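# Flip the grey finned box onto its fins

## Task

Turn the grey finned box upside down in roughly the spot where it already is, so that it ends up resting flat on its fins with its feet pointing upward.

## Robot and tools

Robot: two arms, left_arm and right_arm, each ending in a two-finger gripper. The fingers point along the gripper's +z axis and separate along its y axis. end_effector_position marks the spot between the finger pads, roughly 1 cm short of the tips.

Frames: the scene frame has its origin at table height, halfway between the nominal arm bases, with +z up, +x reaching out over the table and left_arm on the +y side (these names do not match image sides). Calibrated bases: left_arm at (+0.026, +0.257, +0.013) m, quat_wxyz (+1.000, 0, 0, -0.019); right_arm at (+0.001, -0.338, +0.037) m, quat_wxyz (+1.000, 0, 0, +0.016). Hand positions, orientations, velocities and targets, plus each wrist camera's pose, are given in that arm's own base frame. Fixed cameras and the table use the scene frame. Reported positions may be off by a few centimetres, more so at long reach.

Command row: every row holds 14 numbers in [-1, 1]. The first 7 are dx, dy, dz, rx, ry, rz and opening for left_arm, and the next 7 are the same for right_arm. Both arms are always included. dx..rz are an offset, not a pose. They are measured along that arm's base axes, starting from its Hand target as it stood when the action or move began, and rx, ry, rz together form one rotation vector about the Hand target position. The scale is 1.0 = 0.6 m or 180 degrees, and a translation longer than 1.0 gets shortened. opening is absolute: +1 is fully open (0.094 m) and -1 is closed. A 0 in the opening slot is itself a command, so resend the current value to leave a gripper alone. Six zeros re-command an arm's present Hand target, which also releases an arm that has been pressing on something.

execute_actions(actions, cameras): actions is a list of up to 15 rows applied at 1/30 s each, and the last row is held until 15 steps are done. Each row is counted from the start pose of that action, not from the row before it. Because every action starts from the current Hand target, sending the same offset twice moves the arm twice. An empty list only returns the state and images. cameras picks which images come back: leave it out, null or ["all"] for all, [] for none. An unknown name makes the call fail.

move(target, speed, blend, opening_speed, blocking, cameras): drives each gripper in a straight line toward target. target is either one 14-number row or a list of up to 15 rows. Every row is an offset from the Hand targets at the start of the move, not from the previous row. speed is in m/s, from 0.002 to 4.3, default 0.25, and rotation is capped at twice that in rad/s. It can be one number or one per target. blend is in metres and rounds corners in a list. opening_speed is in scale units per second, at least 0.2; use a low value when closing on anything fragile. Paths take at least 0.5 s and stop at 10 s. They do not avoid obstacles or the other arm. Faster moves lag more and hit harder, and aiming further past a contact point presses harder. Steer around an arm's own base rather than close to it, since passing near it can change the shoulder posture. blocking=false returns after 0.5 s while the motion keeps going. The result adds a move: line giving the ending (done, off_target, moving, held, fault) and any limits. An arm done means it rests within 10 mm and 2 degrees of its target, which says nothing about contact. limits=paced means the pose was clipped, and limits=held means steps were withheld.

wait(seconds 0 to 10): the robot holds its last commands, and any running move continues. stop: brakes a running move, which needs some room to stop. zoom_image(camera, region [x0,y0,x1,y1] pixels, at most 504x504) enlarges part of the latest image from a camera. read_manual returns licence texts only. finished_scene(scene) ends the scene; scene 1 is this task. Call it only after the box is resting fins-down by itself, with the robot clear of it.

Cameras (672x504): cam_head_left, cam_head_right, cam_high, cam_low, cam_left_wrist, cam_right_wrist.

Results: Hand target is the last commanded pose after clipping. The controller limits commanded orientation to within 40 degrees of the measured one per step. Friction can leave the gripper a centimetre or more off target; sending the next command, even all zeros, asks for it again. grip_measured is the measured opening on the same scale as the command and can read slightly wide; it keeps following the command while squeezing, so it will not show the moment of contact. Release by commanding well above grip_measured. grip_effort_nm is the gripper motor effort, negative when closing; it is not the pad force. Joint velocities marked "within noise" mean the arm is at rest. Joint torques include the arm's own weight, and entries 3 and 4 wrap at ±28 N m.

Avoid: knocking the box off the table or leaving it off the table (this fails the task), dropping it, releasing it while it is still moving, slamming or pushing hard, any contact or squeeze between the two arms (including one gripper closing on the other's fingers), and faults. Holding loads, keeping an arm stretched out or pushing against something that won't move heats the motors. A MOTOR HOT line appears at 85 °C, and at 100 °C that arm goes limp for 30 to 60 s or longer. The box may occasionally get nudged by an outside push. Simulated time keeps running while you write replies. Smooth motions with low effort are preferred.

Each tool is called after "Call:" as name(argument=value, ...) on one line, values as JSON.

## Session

Call:
execute_actions(actions=[])

Scene clock: 0.00 s.
left_arm: end_effector_position=(+0.7469, +0.0627, +0.1858) grip_measured=+1.000 grip_effort_nm=n/a end_effector_quat_wxyz=(+0.600, +0.118, +0.783, +0.112) | right_arm: end_effector_position=(+0.2461, -0.0955, +0.3388) grip_measured=+1.000 grip_effort_nm=n/a end_effector_quat_wxyz=(+0.392, +0.340, +0.834, -0.188)
Joint positions: left_arm=[0.099 1.879 1.257 0.363 0.062 0.35 0.094] | right_arm=[0.029 0.581 0.868 -1.173 0.637 0.571 0.094]
Joint velocities: within noise
Joint torques (N m): no reading
Heat: left arm: hottest elbow 34 °C; right arm: hottest elbow 36 °C.
Hand target: left_arm +0.7532, +0.0634, +0.1927; +0.607, +0.117, +0.778, +0.114 | right_arm +0.2481, -0.0955, +0.3525; +0.404, +0.343, +0.828, -0.182
Tool commands: left_gripper/opening=+1.0 right_gripper/opening=+1.0

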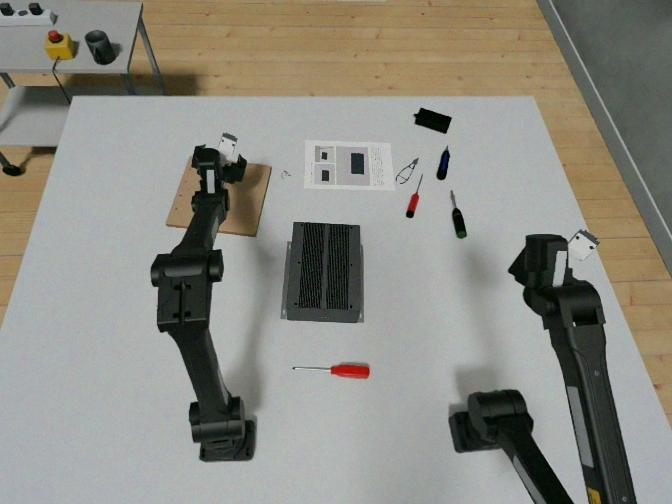

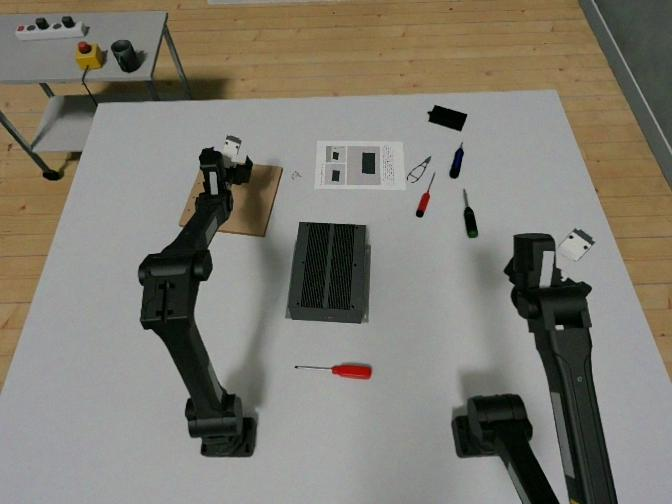

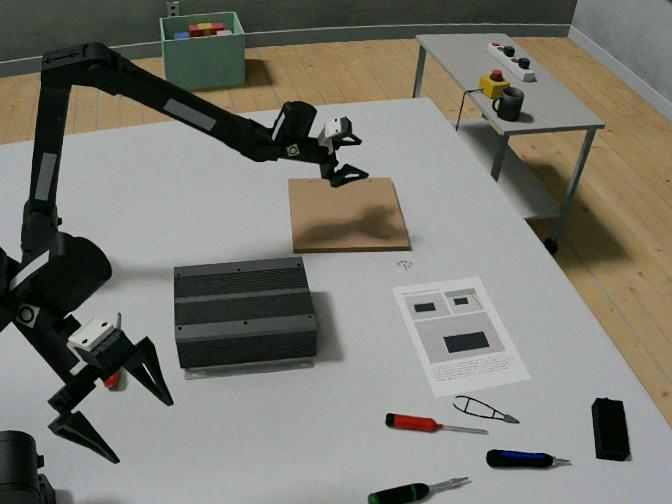

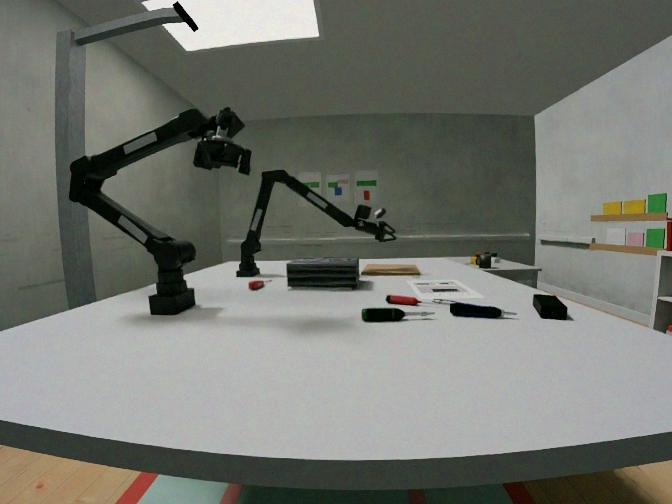

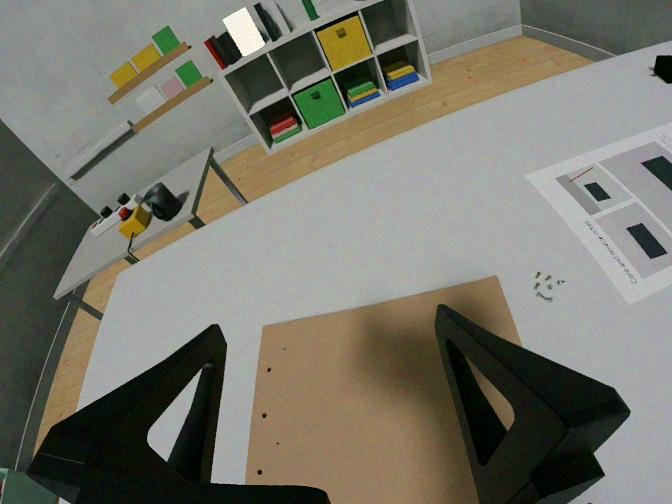

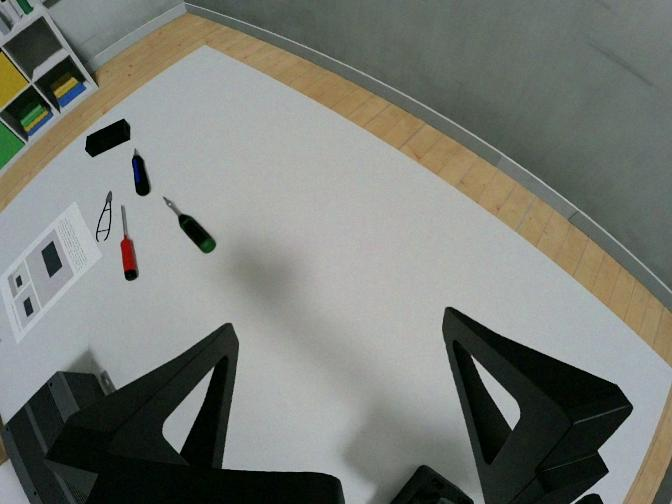

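Call:
move(target=[[-0.15,-0.3,0.1,-0.066,0.527,0.097,-0.1,0.4,0.2,-0.2,0.489,0.076,0.383,-0.4],[-0.248,-0.496,0.03,-0.066,0.527,0.097,-0.1,0.51,0.33,-0.54,0.489,0.076,0.383,-0.4]], speed=0.4)

Call:
zoom_image(camera="cam_left_wrist", region=[150, 50, 600, 450])

Scene clock: 52.73 s.
left_arm: end_effector_position=(+0.6054, -0.2397, +0.2060) grip_measured=-0.097 grip_effort_nm=-0.120 end_effector_quat_wxyz=(-0.030, +0.002, +0.998, -0.053) | right_arm: end_effector_position=(+0.5443, +0.0999, +0.0164) grip_measured=-0.398 grip_effort_nm=-0.081 end_effector_quat_wxyz=(-0.003, +0.025, +0.792, +0.610)
Joint positions: left_arm=[-0.345 2.112 2.191 -1.671 0.12 -0.339 0.042] | right_arm=[-0.121 2.192 1.411 -1.132 -1.296 -0.319 0.028]
Joint velocities: within noise
Joint torques (N m): left_arm=[-0.09 -21.13 8.59 0.21 0.24 -0.32] | right_arm=[-0.03 -19.6 6.39 0.44 -0.71 -0.04]
Heat: left arm: hottest elbow 42 °C; right arm: hottest elbow 42 °C.
Hand target: left_arm +0.6044, -0.2343, +0.2107; -0.173, +0.000, +0.985, -0.001 | right_arm +0.5539, +0.1027, +0.0284; +0.010, +0.013, +0.793, +0.609
Off the commanded pose: left_arm 0.007 m, 18 deg | right_arm 0.016 m, 2 deg.
joint sent to its limit (left arm) — joint 4 (wrist pitch), lower limit. The joint targets are off in orientation, not in position.
move: off_target (left_arm, right_arm)

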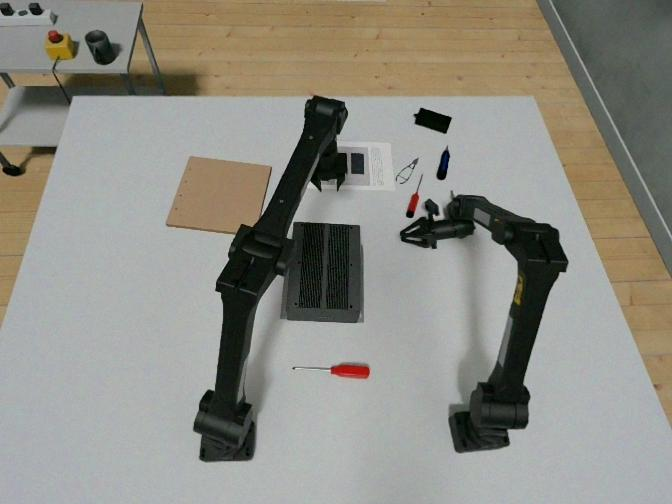

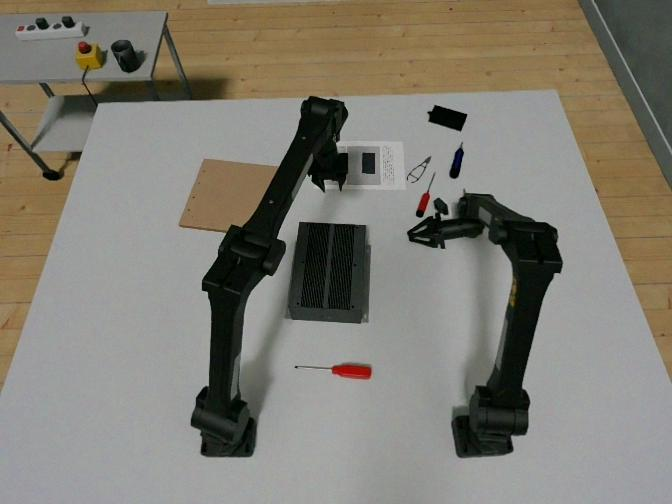

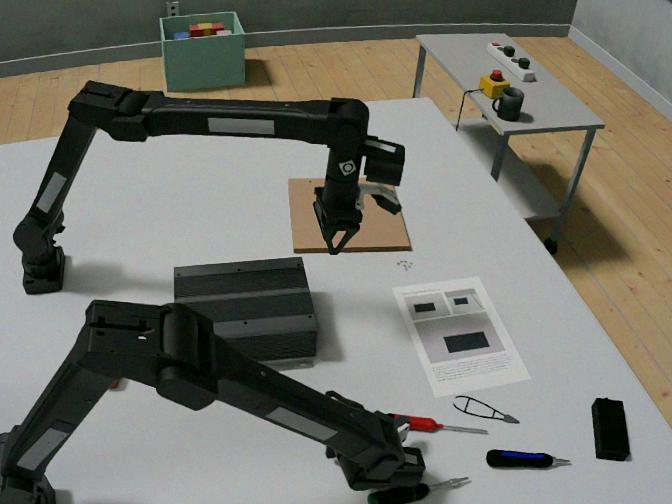

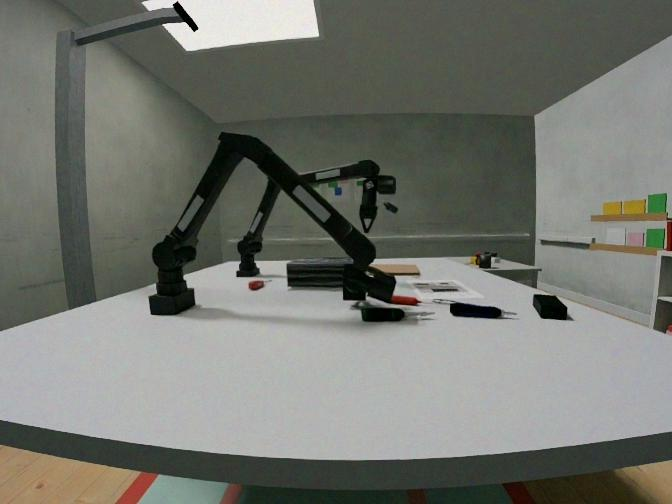

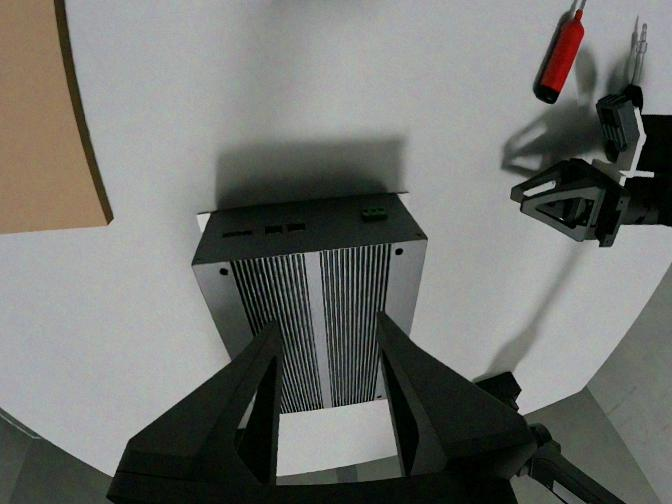

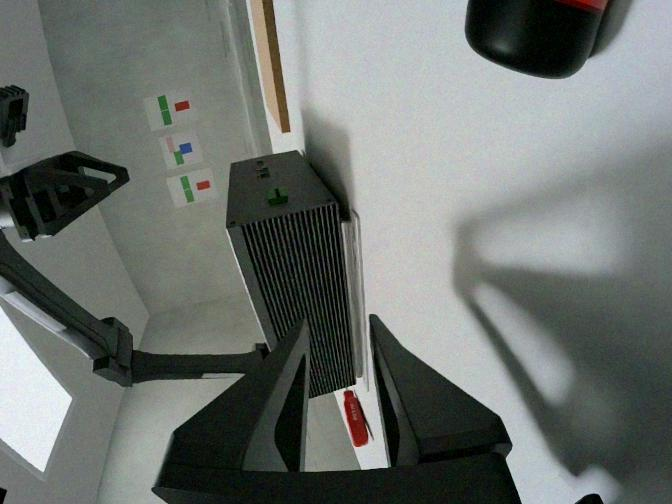

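Scaled by 1.120 from the camera's 672x504 image, which has a finer 960x720 frame.

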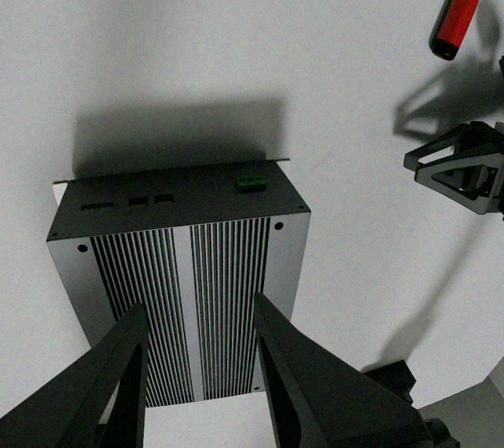

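Call:
move(target=[[-0.01,-0.108,-0.1,0,0,0,-0.1,0,0,0,0,0,0,-0.4],[-0.01,-0.108,-0.218,0,0,0,-0.1,0,0,0,0,0,0,-0.4]], speed=0.2, cameras=["cam_left_wrist","cam_high","cam_right_wrist"])

Call:
zoom_image(camera="cam_left_wrist", region=[200, 150, 500, 450])

Call:
zoom_image(camera="cam_right_wrist", region=[150, 100, 450, 400])

Scene clock: 80.80 s.
left_arm: end_effector_position=(+0.5898, -0.2936, +0.0777) grip_measured=-0.097 grip_effort_nm=-0.120 end_effector_quat_wxyz=(-0.127, -0.002, +0.992, -0.021) | right_arm: end_effector_position=(+0.5446, +0.0998, +0.0165) grip_measured=-0.398 grip_effort_nm=-0.081 end_effector_quat_wxyz=(-0.002, +0.025, +0.792, +0.610)
Joint positions: left_arm=[-0.424 2.328 2.215 -1.674 0.142 -0.412 0.042] | right_arm=[-0.121 2.192 1.411 -1.129 -1.296 -0.316 0.028]
Joint velocities: within noise
Joint torques (N m): left_arm=[-0.97 -21.01 11.78 -0.02 0.21 -0.27] | right_arm=[-0.32 -19.55 6.48 0.27 -0.69 0]
Heat: left arm: hottest elbow 41 °C; right arm: hottest elbow 42 °C.
Hand target: left_arm +0.5984, -0.2990, +0.0799; -0.173, +0.000, +0.985, -0.001 | right_arm +0.5539, +0.1027, +0.0284; +0.010, +0.013, +0.793, +0.609
Off the commanded pose: left_arm 0.010 m, 6 deg | right_arm 0.015 m, 2 deg.
joint sent to its limit (left arm) — joint 4 (wrist pitch), lower limit. The joint targets are off in orientation, not in position.
move: off_target (left_arm, right_arm)
Images, in order (width x height): cam_high 672x504, cam_left_wrist 672x504, cam_right_wrist 672x504.

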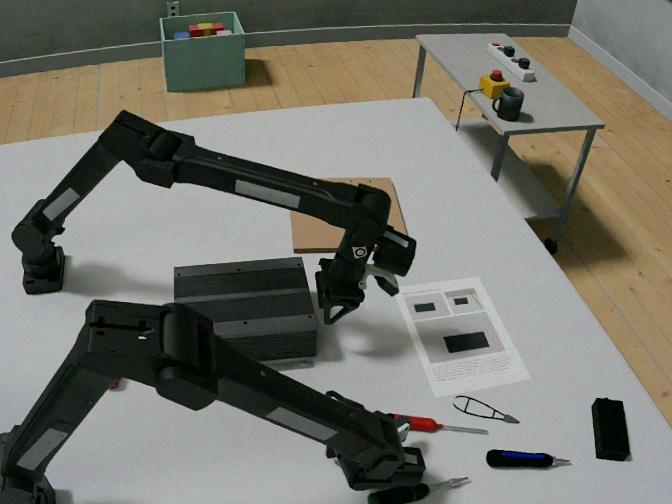

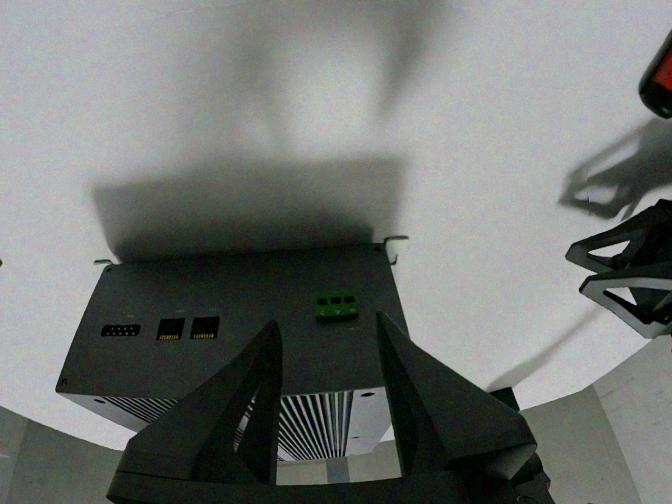

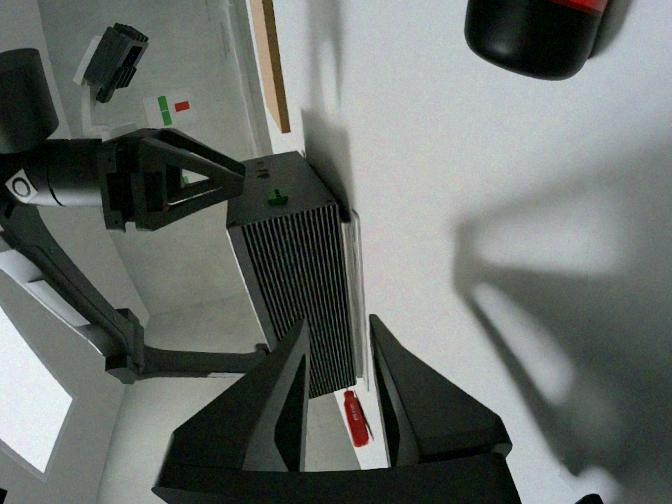

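Scaled by 1.680 from the camera's 672x504 image, which has a finer 960x720 frame.

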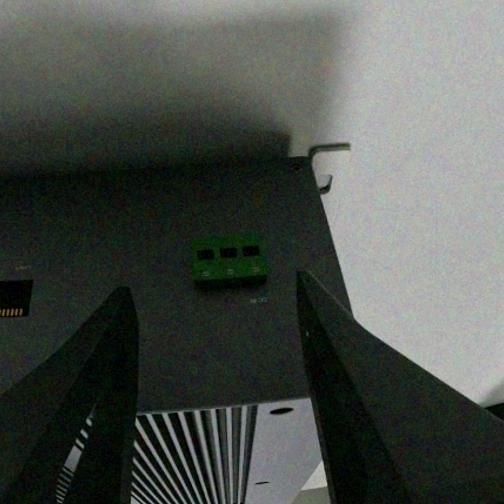

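Scaled by 1.680 from the camera's 672x504 image, which has a finer 960x720 frame.

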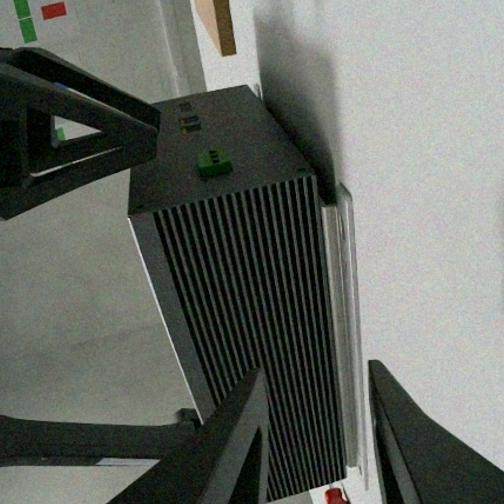

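Call:
move(target=[[0.05,0.102,0.0,0,0,0,1,0,0,0,0,0,0,-0.4],[0.044,0.102,-0.04,0,0,0,1,0,0,0,0,0,0,-0.4],[-0.28,0.102,-0.03,0,0,0,1,0,0,0,0,0,0,-0.4]], speed=[0.15,0.15,0.08], cameras=["cam_left_wrist","cam_head_left","cam_right_wrist"])

Scene clock: 114.37 s.
left_arm: end_effector_position=(+0.4949, -0.2145, +0.0760) grip_measured=+0.997 grip_effort_nm=0.154 end_effector_quat_wxyz=(-0.100, -0.026, +0.995, -0.019) | right_arm: end_effector_position=(+0.5446, +0.0998, +0.0165) grip_measured=-0.398 grip_effort_nm=-0.090 end_effector_quat_wxyz=(-0.002, +0.025, +0.792, +0.610)
Joint positions: left_arm=[-0.373 1.95 1.575 -1.366 0.112 -0.414 0.094] | right_arm=[-0.121 2.192 1.411 -1.129 -1.296 -0.316 0.028]
Joint velocities: within noise
Joint torques (N m): left_arm=[-6.89 -17.67 2.73 -3.02 1.31 -0.28] | right_arm=[0.32 -19.19 6.53 0.38 -0.72 0]
Heat: left arm: hottest elbow 45 °C; right arm: hottest elbow 41 °C.
Hand target: left_arm +0.4305, -0.2378, +0.0617; -0.173, +0.000, +0.985, +0.000 | right_arm +0.5539, +0.1027, +0.0283; +0.010, +0.013, +0.793, +0.609
Off the commanded pose: left_arm 0.070 m, 9 deg | right_arm 0.015 m, 2 deg.
move: off_target (left_arm, right_arm)
Images, in order (width x height): cam_head_left 672x504, cam_left_wrist 672x504, cam_right_wrist 672x504.

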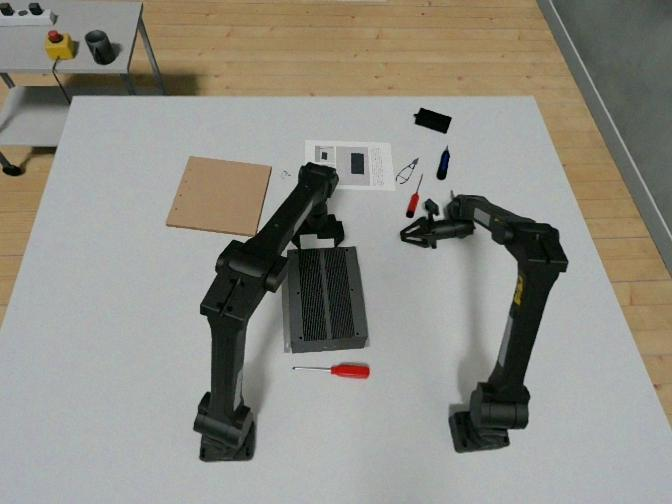

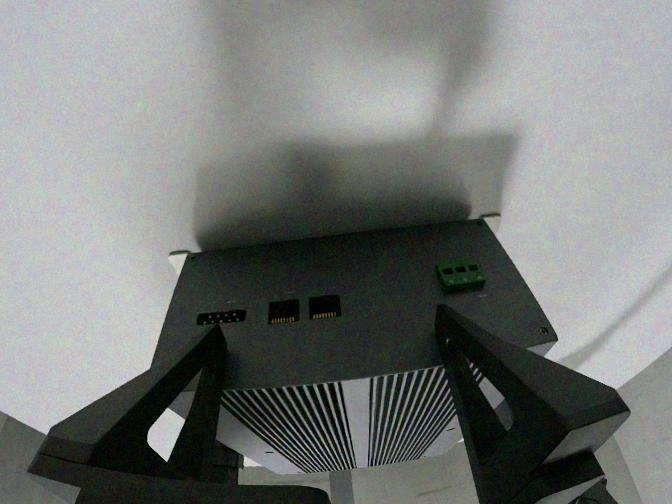

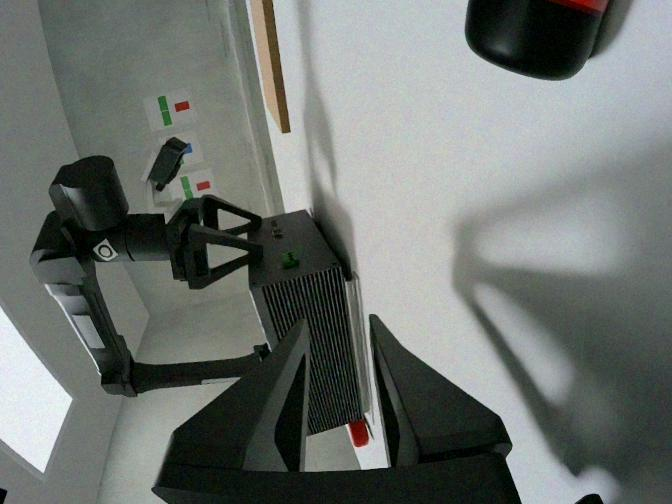

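Call:
move(target=[[0.17,0.0,0.03,0,0,0,1,0,0,0,0,0,0,-0.4],[0.24,-0.075,0.05,-0.0034,0.0838,0.026,-0.1,0,0,0,0,0,0,-0.4],[0.17,-0.075,-0.036,-0.0034,0.0838,0.026,-0.1,0,0,0,0,0,0,-0.4]], speed=0.15, cameras=["cam_left_wrist","cam_high"])

Call:
zoom_image(camera="cam_left_wrist", region=[200, 150, 500, 450])

Scene clock: 144.23 s.
left_arm: end_effector_position=(+0.5387, -0.2799, +0.0576) grip_measured=-0.097 grip_effort_nm=-0.125 end_effector_quat_wxyz=(-0.214, -0.053, +0.974, -0.054) | right_arm: end_effector_position=(+0.5446, +0.0998, +0.0165) grip_measured=-0.398 grip_effort_nm=-0.085 end_effector_quat_wxyz=(-0.002, +0.025, +0.792, +0.610)
Joint positions: left_arm=[-0.4 2.268 2.017 -1.67 0.281 -0.458 0.042] | right_arm=[-0.121 2.192 1.411 -1.129 -1.296 -0.316 0.028]
Joint velocities: within noise
Joint torques (N m): left_arm=[-1.38 -19.08 7.98 -0.46 0.31 -0.15] | right_arm=[-0.03 -19.19 6.61 0.47 -0.74 -0.03]
Heat: left arm: hottest elbow 41 °C; right arm: hottest elbow 40 °C.
Hand target: left_arm +0.5325, -0.2827, +0.0403; -0.300, -0.039, +0.953, -0.013 | right_arm +0.5539, +0.1027, +0.0283; +0.010, +0.013, +0.793, +0.609
Off the commanded pose: left_arm 0.019 m, 11 deg | right_arm 0.015 m, 2 deg.
joint sent to its limit (left arm) — joint 4 (wrist pitch), lower limit. The joint targets are off in orientation, not in position.
move: off_target (left_arm, right_arm); target 2's new opening was sent with left_arm's hand 0.012 m and 17 deg from that target
Images, in order (width x height): cam_high 672x504, cam_left_wrist 672x504.

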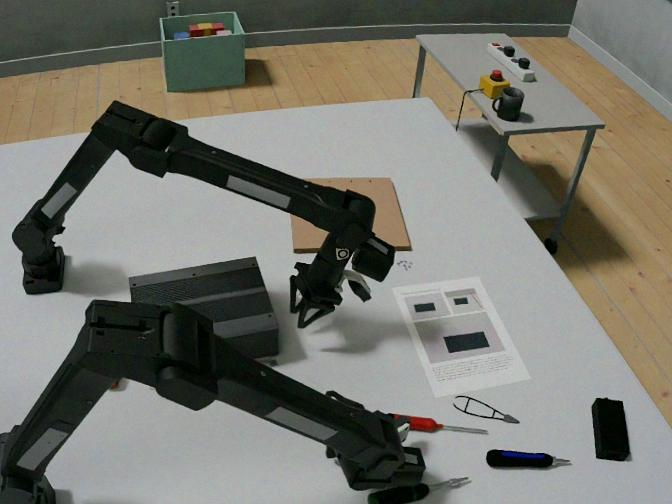

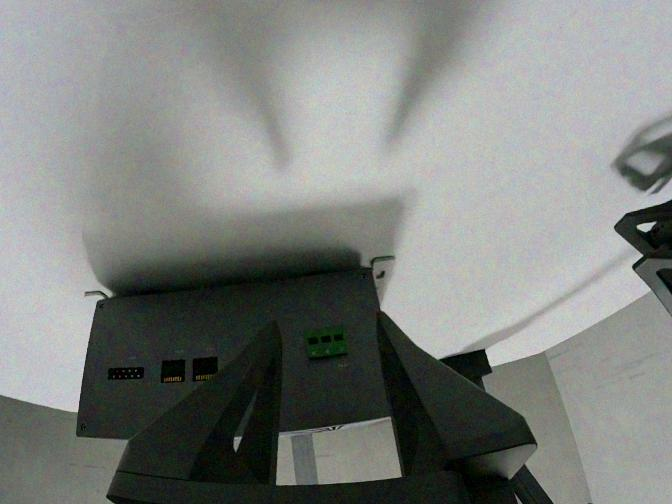

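Scaled by 1.680 from the camera's 672x504 image, which has a finer 960x720 frame.

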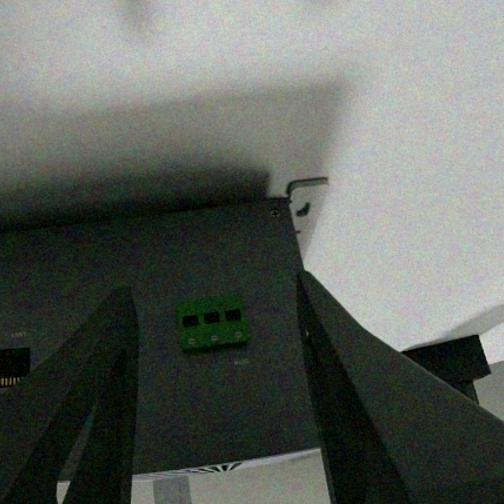

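Call:
move(target=[[-0.03,-0.005,-0.015,0,0,0,-0.1,0,0,0,0,0,0,-0.4],[-0.085,-0.005,-0.015,0,0,0,-0.1,0,0,0,0,0,0,-0.4]], speed=0.06, cameras=["cam_left_wrist","cam_right_wrist"])

Call:
zoom_image(camera="cam_left_wrist", region=[200, 200, 500, 450])

Call:
zoom_image(camera="cam_right_wrist", region=[100, 130, 400, 430])

Scene clock: 154.93 s.
left_arm: end_effector_position=(+0.4993, -0.2807, +0.0294) grip_measured=-0.098 grip_effort_nm=-0.110 end_effector_quat_wxyz=(-0.257, -0.047, +0.965, -0.034) | right_arm: end_effector_position=(+0.5446, +0.0998, +0.0165) grip_measured=-0.398 grip_effort_nm=-0.085 end_effector_quat_wxyz=(-0.002, +0.025, +0.792, +0.610)
Joint positions: left_arm=[-0.426 2.262 1.903 -1.655 0.288 -0.457 0.042] | right_arm=[-0.121 2.192 1.411 -1.129 -1.296 -0.316 0.028]
Joint velocities: within noise
Joint torques (N m): left_arm=[-2.37 -20.89 5.42 -1.17 0.53 -0.24] | right_arm=[-0.03 -19.72 6.49 0.4 -0.68 0.01]
Heat: left arm: hottest shoulder 40 °C; right arm: hottest elbow 40 °C.
Hand target: left_arm +0.4815, -0.2857, +0.0313; -0.300, -0.039, +0.953, -0.013 | right_arm +0.5539, +0.1027, +0.0282; +0.009, +0.013, +0.793, +0.609
Off the commanded pose: left_arm 0.019 m, 6 deg | right_arm 0.015 m, 2 deg.
joint sent to its limit (left arm) — joint 4 (wrist pitch), lower limit. The joint targets are off in orientation, not in position.
move: off_target (left_arm, right_arm)
Images, in order (width x height): cam_left_wrist 672x504, cam_right_wrist 672x504.

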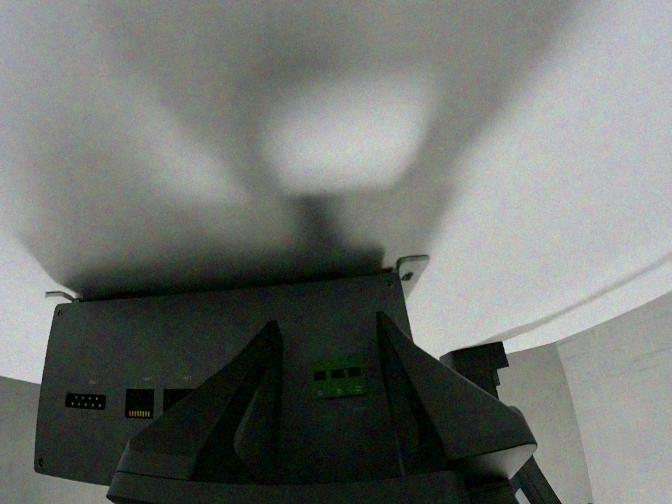

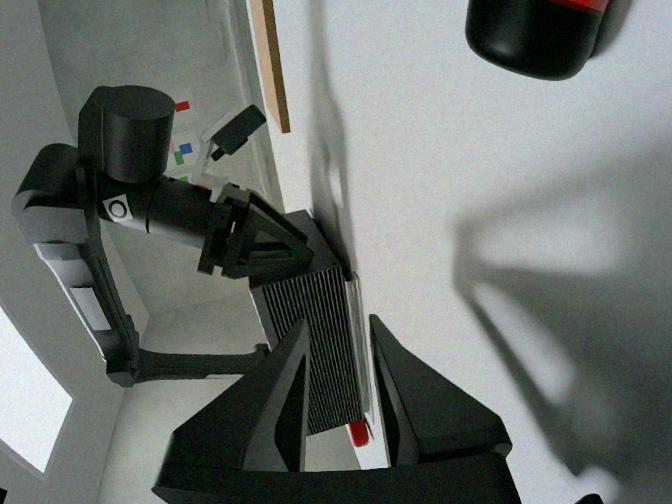

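Scaled by 1.680 from the camera's 672x504 image, which has a finer 960x720 frame.

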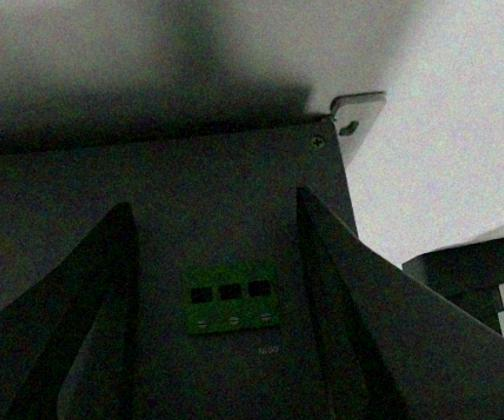

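Scaled by 1.680 from the camera's 672x504 image, which has a finer 960x720 frame.

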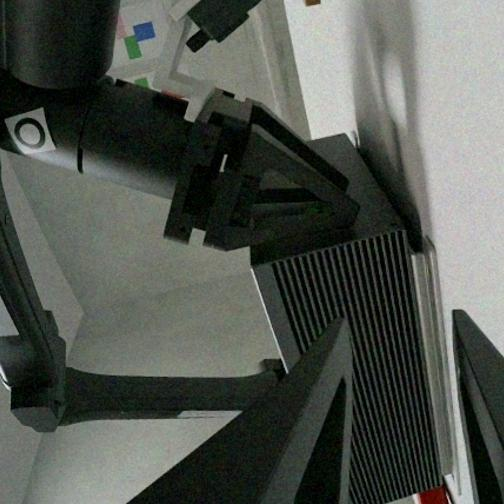

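Call:
move(target=[[-0.02,0,0.016,0,0,0,-0.1,0,0,0,0,0,0,-0.4],[-0.02,0,0.016,0,0,0,-1,0,0,0,0,0,0,-0.4]], speed=0.05, opening_speed=0.4, cameras=["cam_left_wrist"])

Call:
zoom_image(camera="cam_left_wrist", region=[200, 200, 500, 450])

Scene clock: 168.03 s.
left_arm: end_effector_position=(+0.4986, -0.2829, +0.0352) grip_measured=-0.553 grip_effort_nm=-1.009 end_effector_quat_wxyz=(-0.243, -0.049, +0.968, -0.044) | right_arm: end_effector_position=(+0.5446, +0.0998, +0.0165) grip_measured=-0.398 grip_effort_nm=-0.085 end_effector_quat_wxyz=(-0.002, +0.025, +0.792, +0.610)
Joint positions: left_arm=[-0.428 2.231 1.872 -1.619 0.297 -0.468 0.021] | right_arm=[-0.121 2.192 1.411 -1.129 -1.296 -0.316 0.028]
Joint velocities: within noise
Joint torques (N m): left_arm=[-2.84 -21.36 5.22 -2.58 0.33 -0.18] | right_arm=[-0.09 -20.31 6.28 0.47 -0.73 -0.07]
Heat: left arm: hottest elbow 40 °C; right arm: hottest elbow 40 °C.
Hand target: left_arm +0.4694, -0.2859, +0.0407; -0.300, -0.039, +0.953, -0.013 | right_arm +0.5539, +0.1027, +0.0282; +0.009, +0.013, +0.793, +0.609
Off the commanded pose: left_arm 0.030 m, 8 deg | right_arm 0.015 m, 2 deg.
joint sent to its limit (left arm) — joint 4 (wrist pitch), lower limit. The joint targets are off in orientation, not in position.
move: off_target (left_arm, right_arm); target 2's new opening was sent with left_arm's hand 0.030 m and 7 deg from that target
Images, in order (width x height): cam_left_wrist 672x504.

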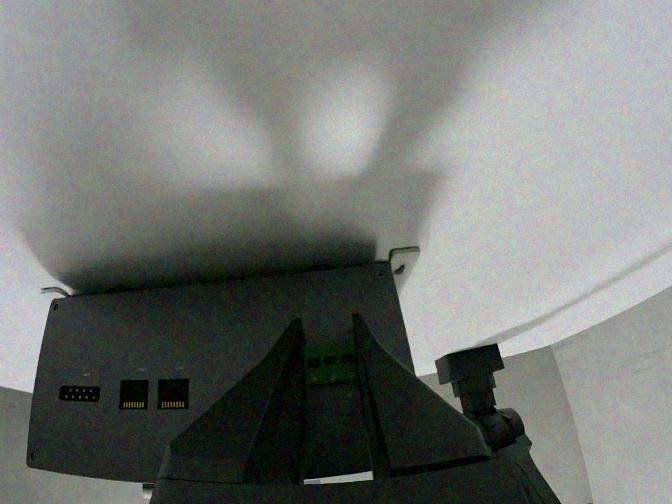

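Scaled by 1.680 from the camera's 672x504 image, which has a finer 960x720 frame.

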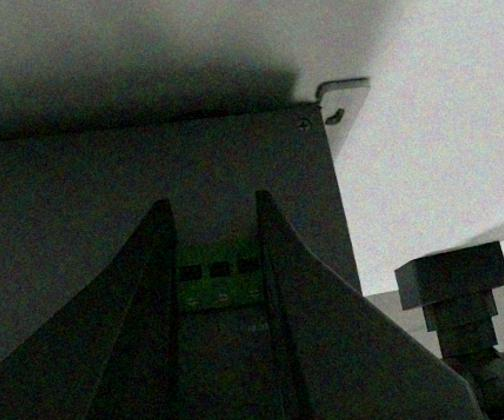

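Call:
move(target=[0.03,0,0.20,0.004,-0.04,0,-1,0,0,0,0,0,0,-0.4], speed=0.05, cameras=["cam_left_wrist","cam_right_wrist","cam_head_left"])

Call:
zoom_image(camera="cam_right_wrist", region=[150, 130, 450, 430])

Scene clock: 178.47 s.
left_arm: end_effector_position=(+0.4870, -0.2801, +0.0800) grip_measured=-0.557 grip_effort_nm=-1.004 end_effector_quat_wxyz=(-0.207, -0.047, +0.977, -0.026) | right_arm: end_effector_position=(+0.5447, +0.0998, +0.0167) grip_measured=-0.398 grip_effort_nm=-0.085 end_effector_quat_wxyz=(-0.002, +0.025, +0.792, +0.610)
Joint positions: left_arm=[-0.449 2.12 1.823 -1.623 0.239 -0.502 0.021] | right_arm=[-0.121 2.191 1.411 -1.129 -1.296 -0.316 0.028]
Joint velocities: left_arm=[0.005 -0.005 0.002 0.002 -0.007 -0.154 0.001] | right_arm=[within noise]
Joint torques (N m): left_arm=[-1.38 -28.22 10.74 -2.37 0.46 -0.42] | right_arm=[0.15 -19.43 6.61 0.4 -0.71 -0.03]
Heat: left arm: hottest shoulder 41 °C; right arm: hottest elbow 40 °C.
Hand target: left_arm +0.4874, -0.2859, +0.1609; -0.240, -0.040, +0.970, -0.009 | right_arm +0.5539, +0.1027, +0.0284; +0.010, +0.013, +0.793, +0.609
Off the commanded pose: left_arm 0.081 m, 4 deg | right_arm 0.015 m, 2 deg.
joint sent to its limit (left arm) — joint 4 (wrist pitch), lower limit. The joint targets are off in position and orientation.
move: off_target (left_arm, right_arm)
Images, in order (width x height): cam_head_left 672x504, cam_left_wrist 672x504, cam_right_wrist 672x504.

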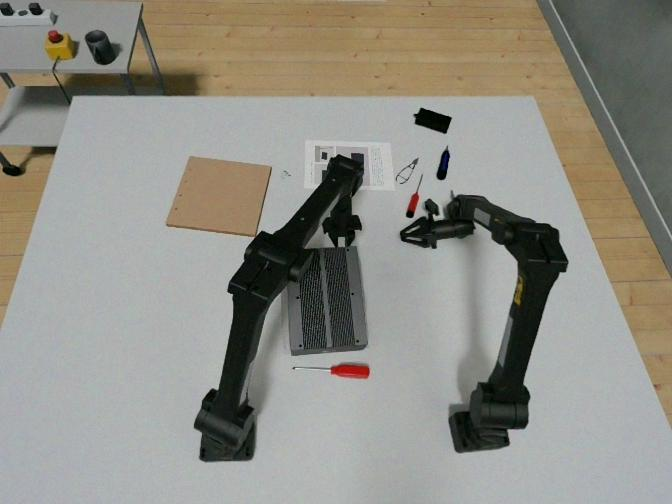

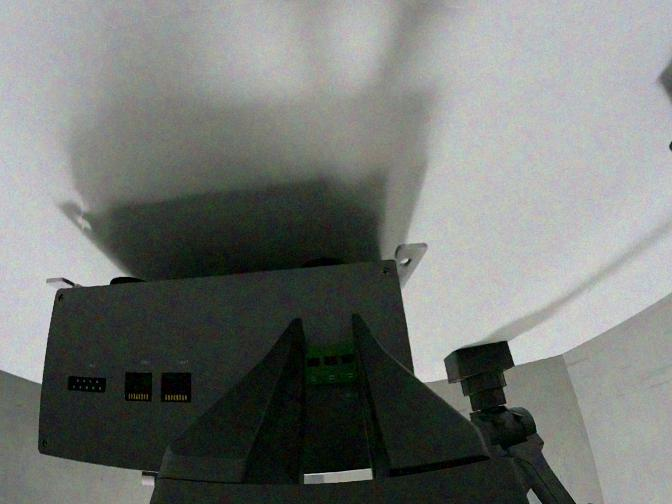

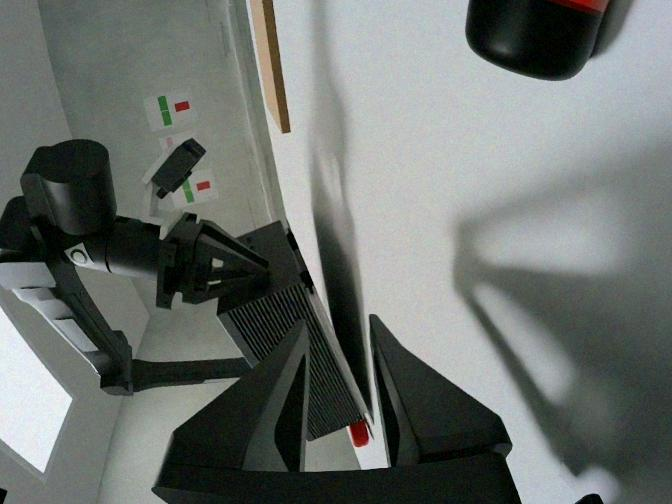

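Scaled by 1.680 from the camera's 672x504 image, which has a finer 960x720 frame.

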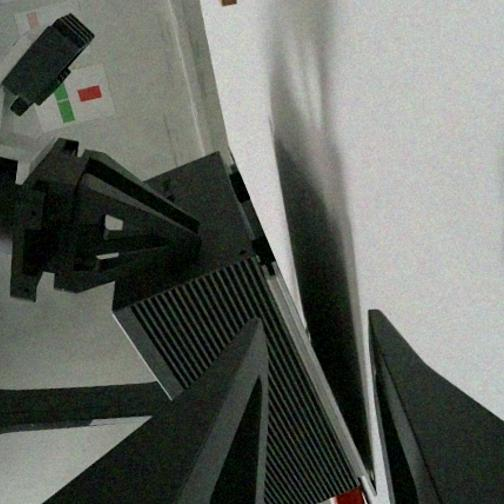

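Call:
move(target=[[0,0,0,0,0,0,-1,-0.2,0.15,-0.025,0,-0.06,0,-0.3],[0,0,0,0,0,0,-1,-0.2,0.22,-0.027,0,-0.06,0,-0.3]], speed=0.1, cameras=["cam_right_wrist","cam_left_wrist"])

Call:
zoom_image(camera="cam_right_wrist", region=[200, 150, 500, 450])

Scene clock: 206.33 s.
left_arm: end_effector_position=(+0.4867, -0.2799, +0.0805) grip_measured=-0.558 grip_effort_nm=-1.013 end_effector_quat_wxyz=(-0.207, -0.047, +0.977, -0.026) | right_arm: end_effector_position=(+0.4354, +0.2301, +0.0124) grip_measured=-0.301 grip_effort_nm=0.061 end_effector_quat_wxyz=(+0.085, -0.042, +0.789, +0.607)
Joint positions: left_arm=[-0.449 2.118 1.822 -1.623 0.239 -0.502 0.021] | right_arm=[0.153 1.939 0.784 0.326 -1.225 0.581 0.033]
Joint velocities: within noise
Joint torques (N m): left_arm=[-1.38 -28.34 10.88 -2.33 0.46 -0.42] | right_arm=[0.44 -12.28 3.71 2.18 -0.4 0.03]
Heat: left arm: hottest shoulder 49 °C; right arm: hottest elbow 40 °C.
Hand target: left_arm +0.4875, -0.2858, +0.1609; -0.240, -0.040, +0.970, -0.009 | right_arm +0.4340, +0.2347, +0.0122; +0.084, -0.044, +0.789, +0.607
Off the commanded pose: left_arm 0.081 m, 4 deg | right_arm 0.005 m, 0 deg.
joint sent to its limit (left arm) — joint 4 (wrist pitch), lower limit. The joint targets are off in position and orientation.
move: off_target (left_arm)
Images, in order (width x height): cam_left_wrist 672x504, cam_right_wrist 672x504.

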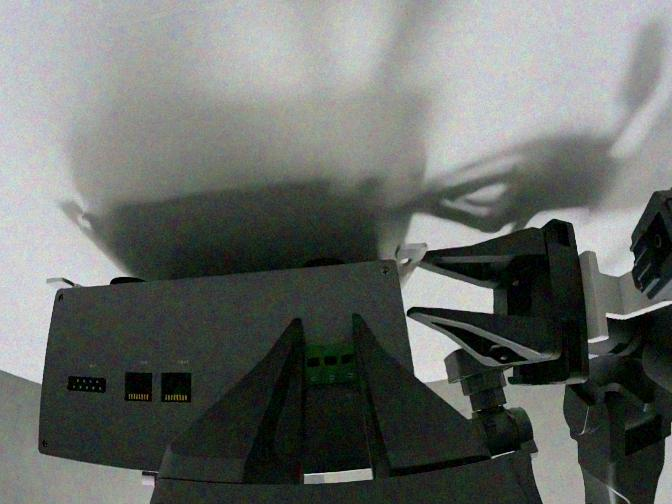

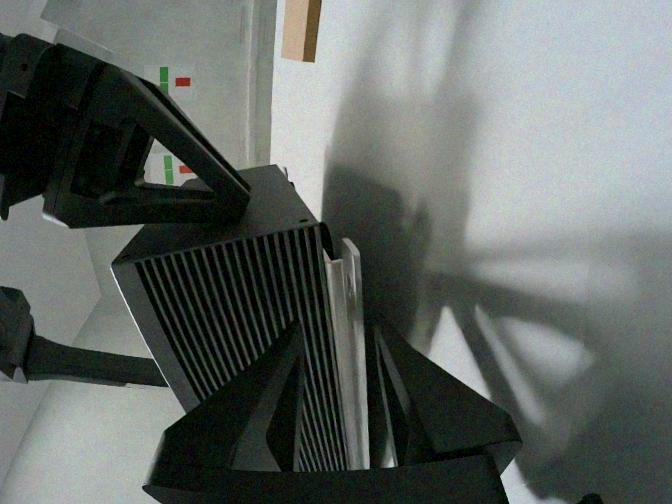

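Scaled by 1.680 from the camera's 672x504 image, which has a finer 960x720 frame.

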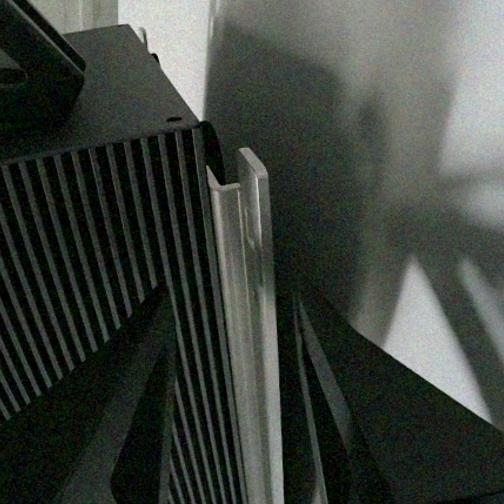

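Call:
move(target=[[0,0,0,0,0,0,-1,0.0,0.0,-0.008,0,0,0,-0.3],[0,0,0,0,0,0,-1,0.0,0.085,-0.008,0,0,0,-0.3],[0,0,0,0,0,0,-1,0.0,0.085,-0.006,0,0,0,-1]], speed=0.06, opening_speed=0.5, cameras=["cam_right_wrist","cam_left_wrist"])

Call:
zoom_image(camera="cam_right_wrist", region=[200, 150, 500, 450])

Scene clock: 217.07 s.
left_arm: end_effector_position=(+0.4896, -0.2651, +0.0844) grip_measured=-0.558 grip_effort_nm=-1.009 end_effector_quat_wxyz=(-0.206, -0.060, +0.977, -0.017) | right_arm: end_effector_position=(+0.4432, +0.2595, +0.0049) grip_measured=-0.900 grip_effort_nm=-1.023 end_effector_quat_wxyz=(+0.099, -0.021, +0.793, +0.600)
Joint positions: left_arm=[-0.428 2.109 1.816 -1.635 0.221 -0.51 0.021] | right_arm=[0.224 1.98 0.777 0.554 -1.128 0.78 0.005]
Joint velocities: within noise
Joint torques (N m): left_arm=[-3.14 -27.46 11.17 -1.85 1.13 -0.31] | right_arm=[3.49 -13.33 4.81 2.06 -0.75 0]
Heat: left arm: hottest shoulder 49 °C; right arm: hottest elbow 39 °C.
Hand target: left_arm +0.4875, -0.2857, +0.1608; -0.240, -0.040, +0.970, -0.009 | right_arm +0.4340, +0.2857, +0.0085; +0.084, -0.044, +0.789, +0.607
Off the commanded pose: left_arm 0.079 m, 5 deg | right_arm 0.028 m, 3 deg.
joint sent to its limit (left arm) — joint 4 (wrist pitch), lower limit. The joint targets are off in position and orientation.
move: off_target (left_arm, right_arm); target 3's new opening was sent with right_arm's hand 0.031 m and 3 deg from that target
Images, in order (width x height): cam_left_wrist 672x504, cam_right_wrist 672x504.

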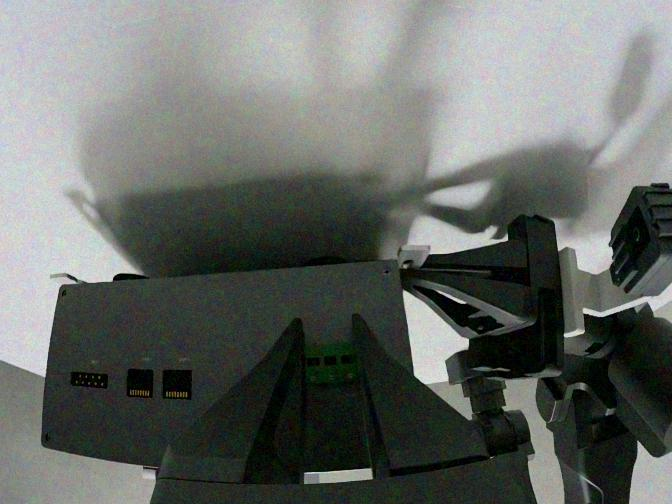

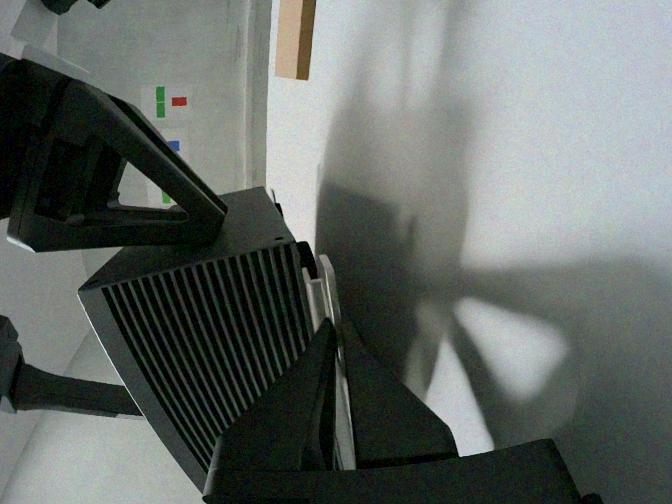

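Scaled by 1.680 from the camera's 672x504 image, which has a finer 960x720 frame.

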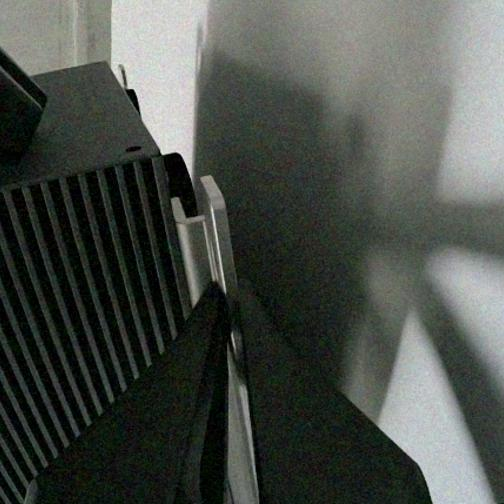

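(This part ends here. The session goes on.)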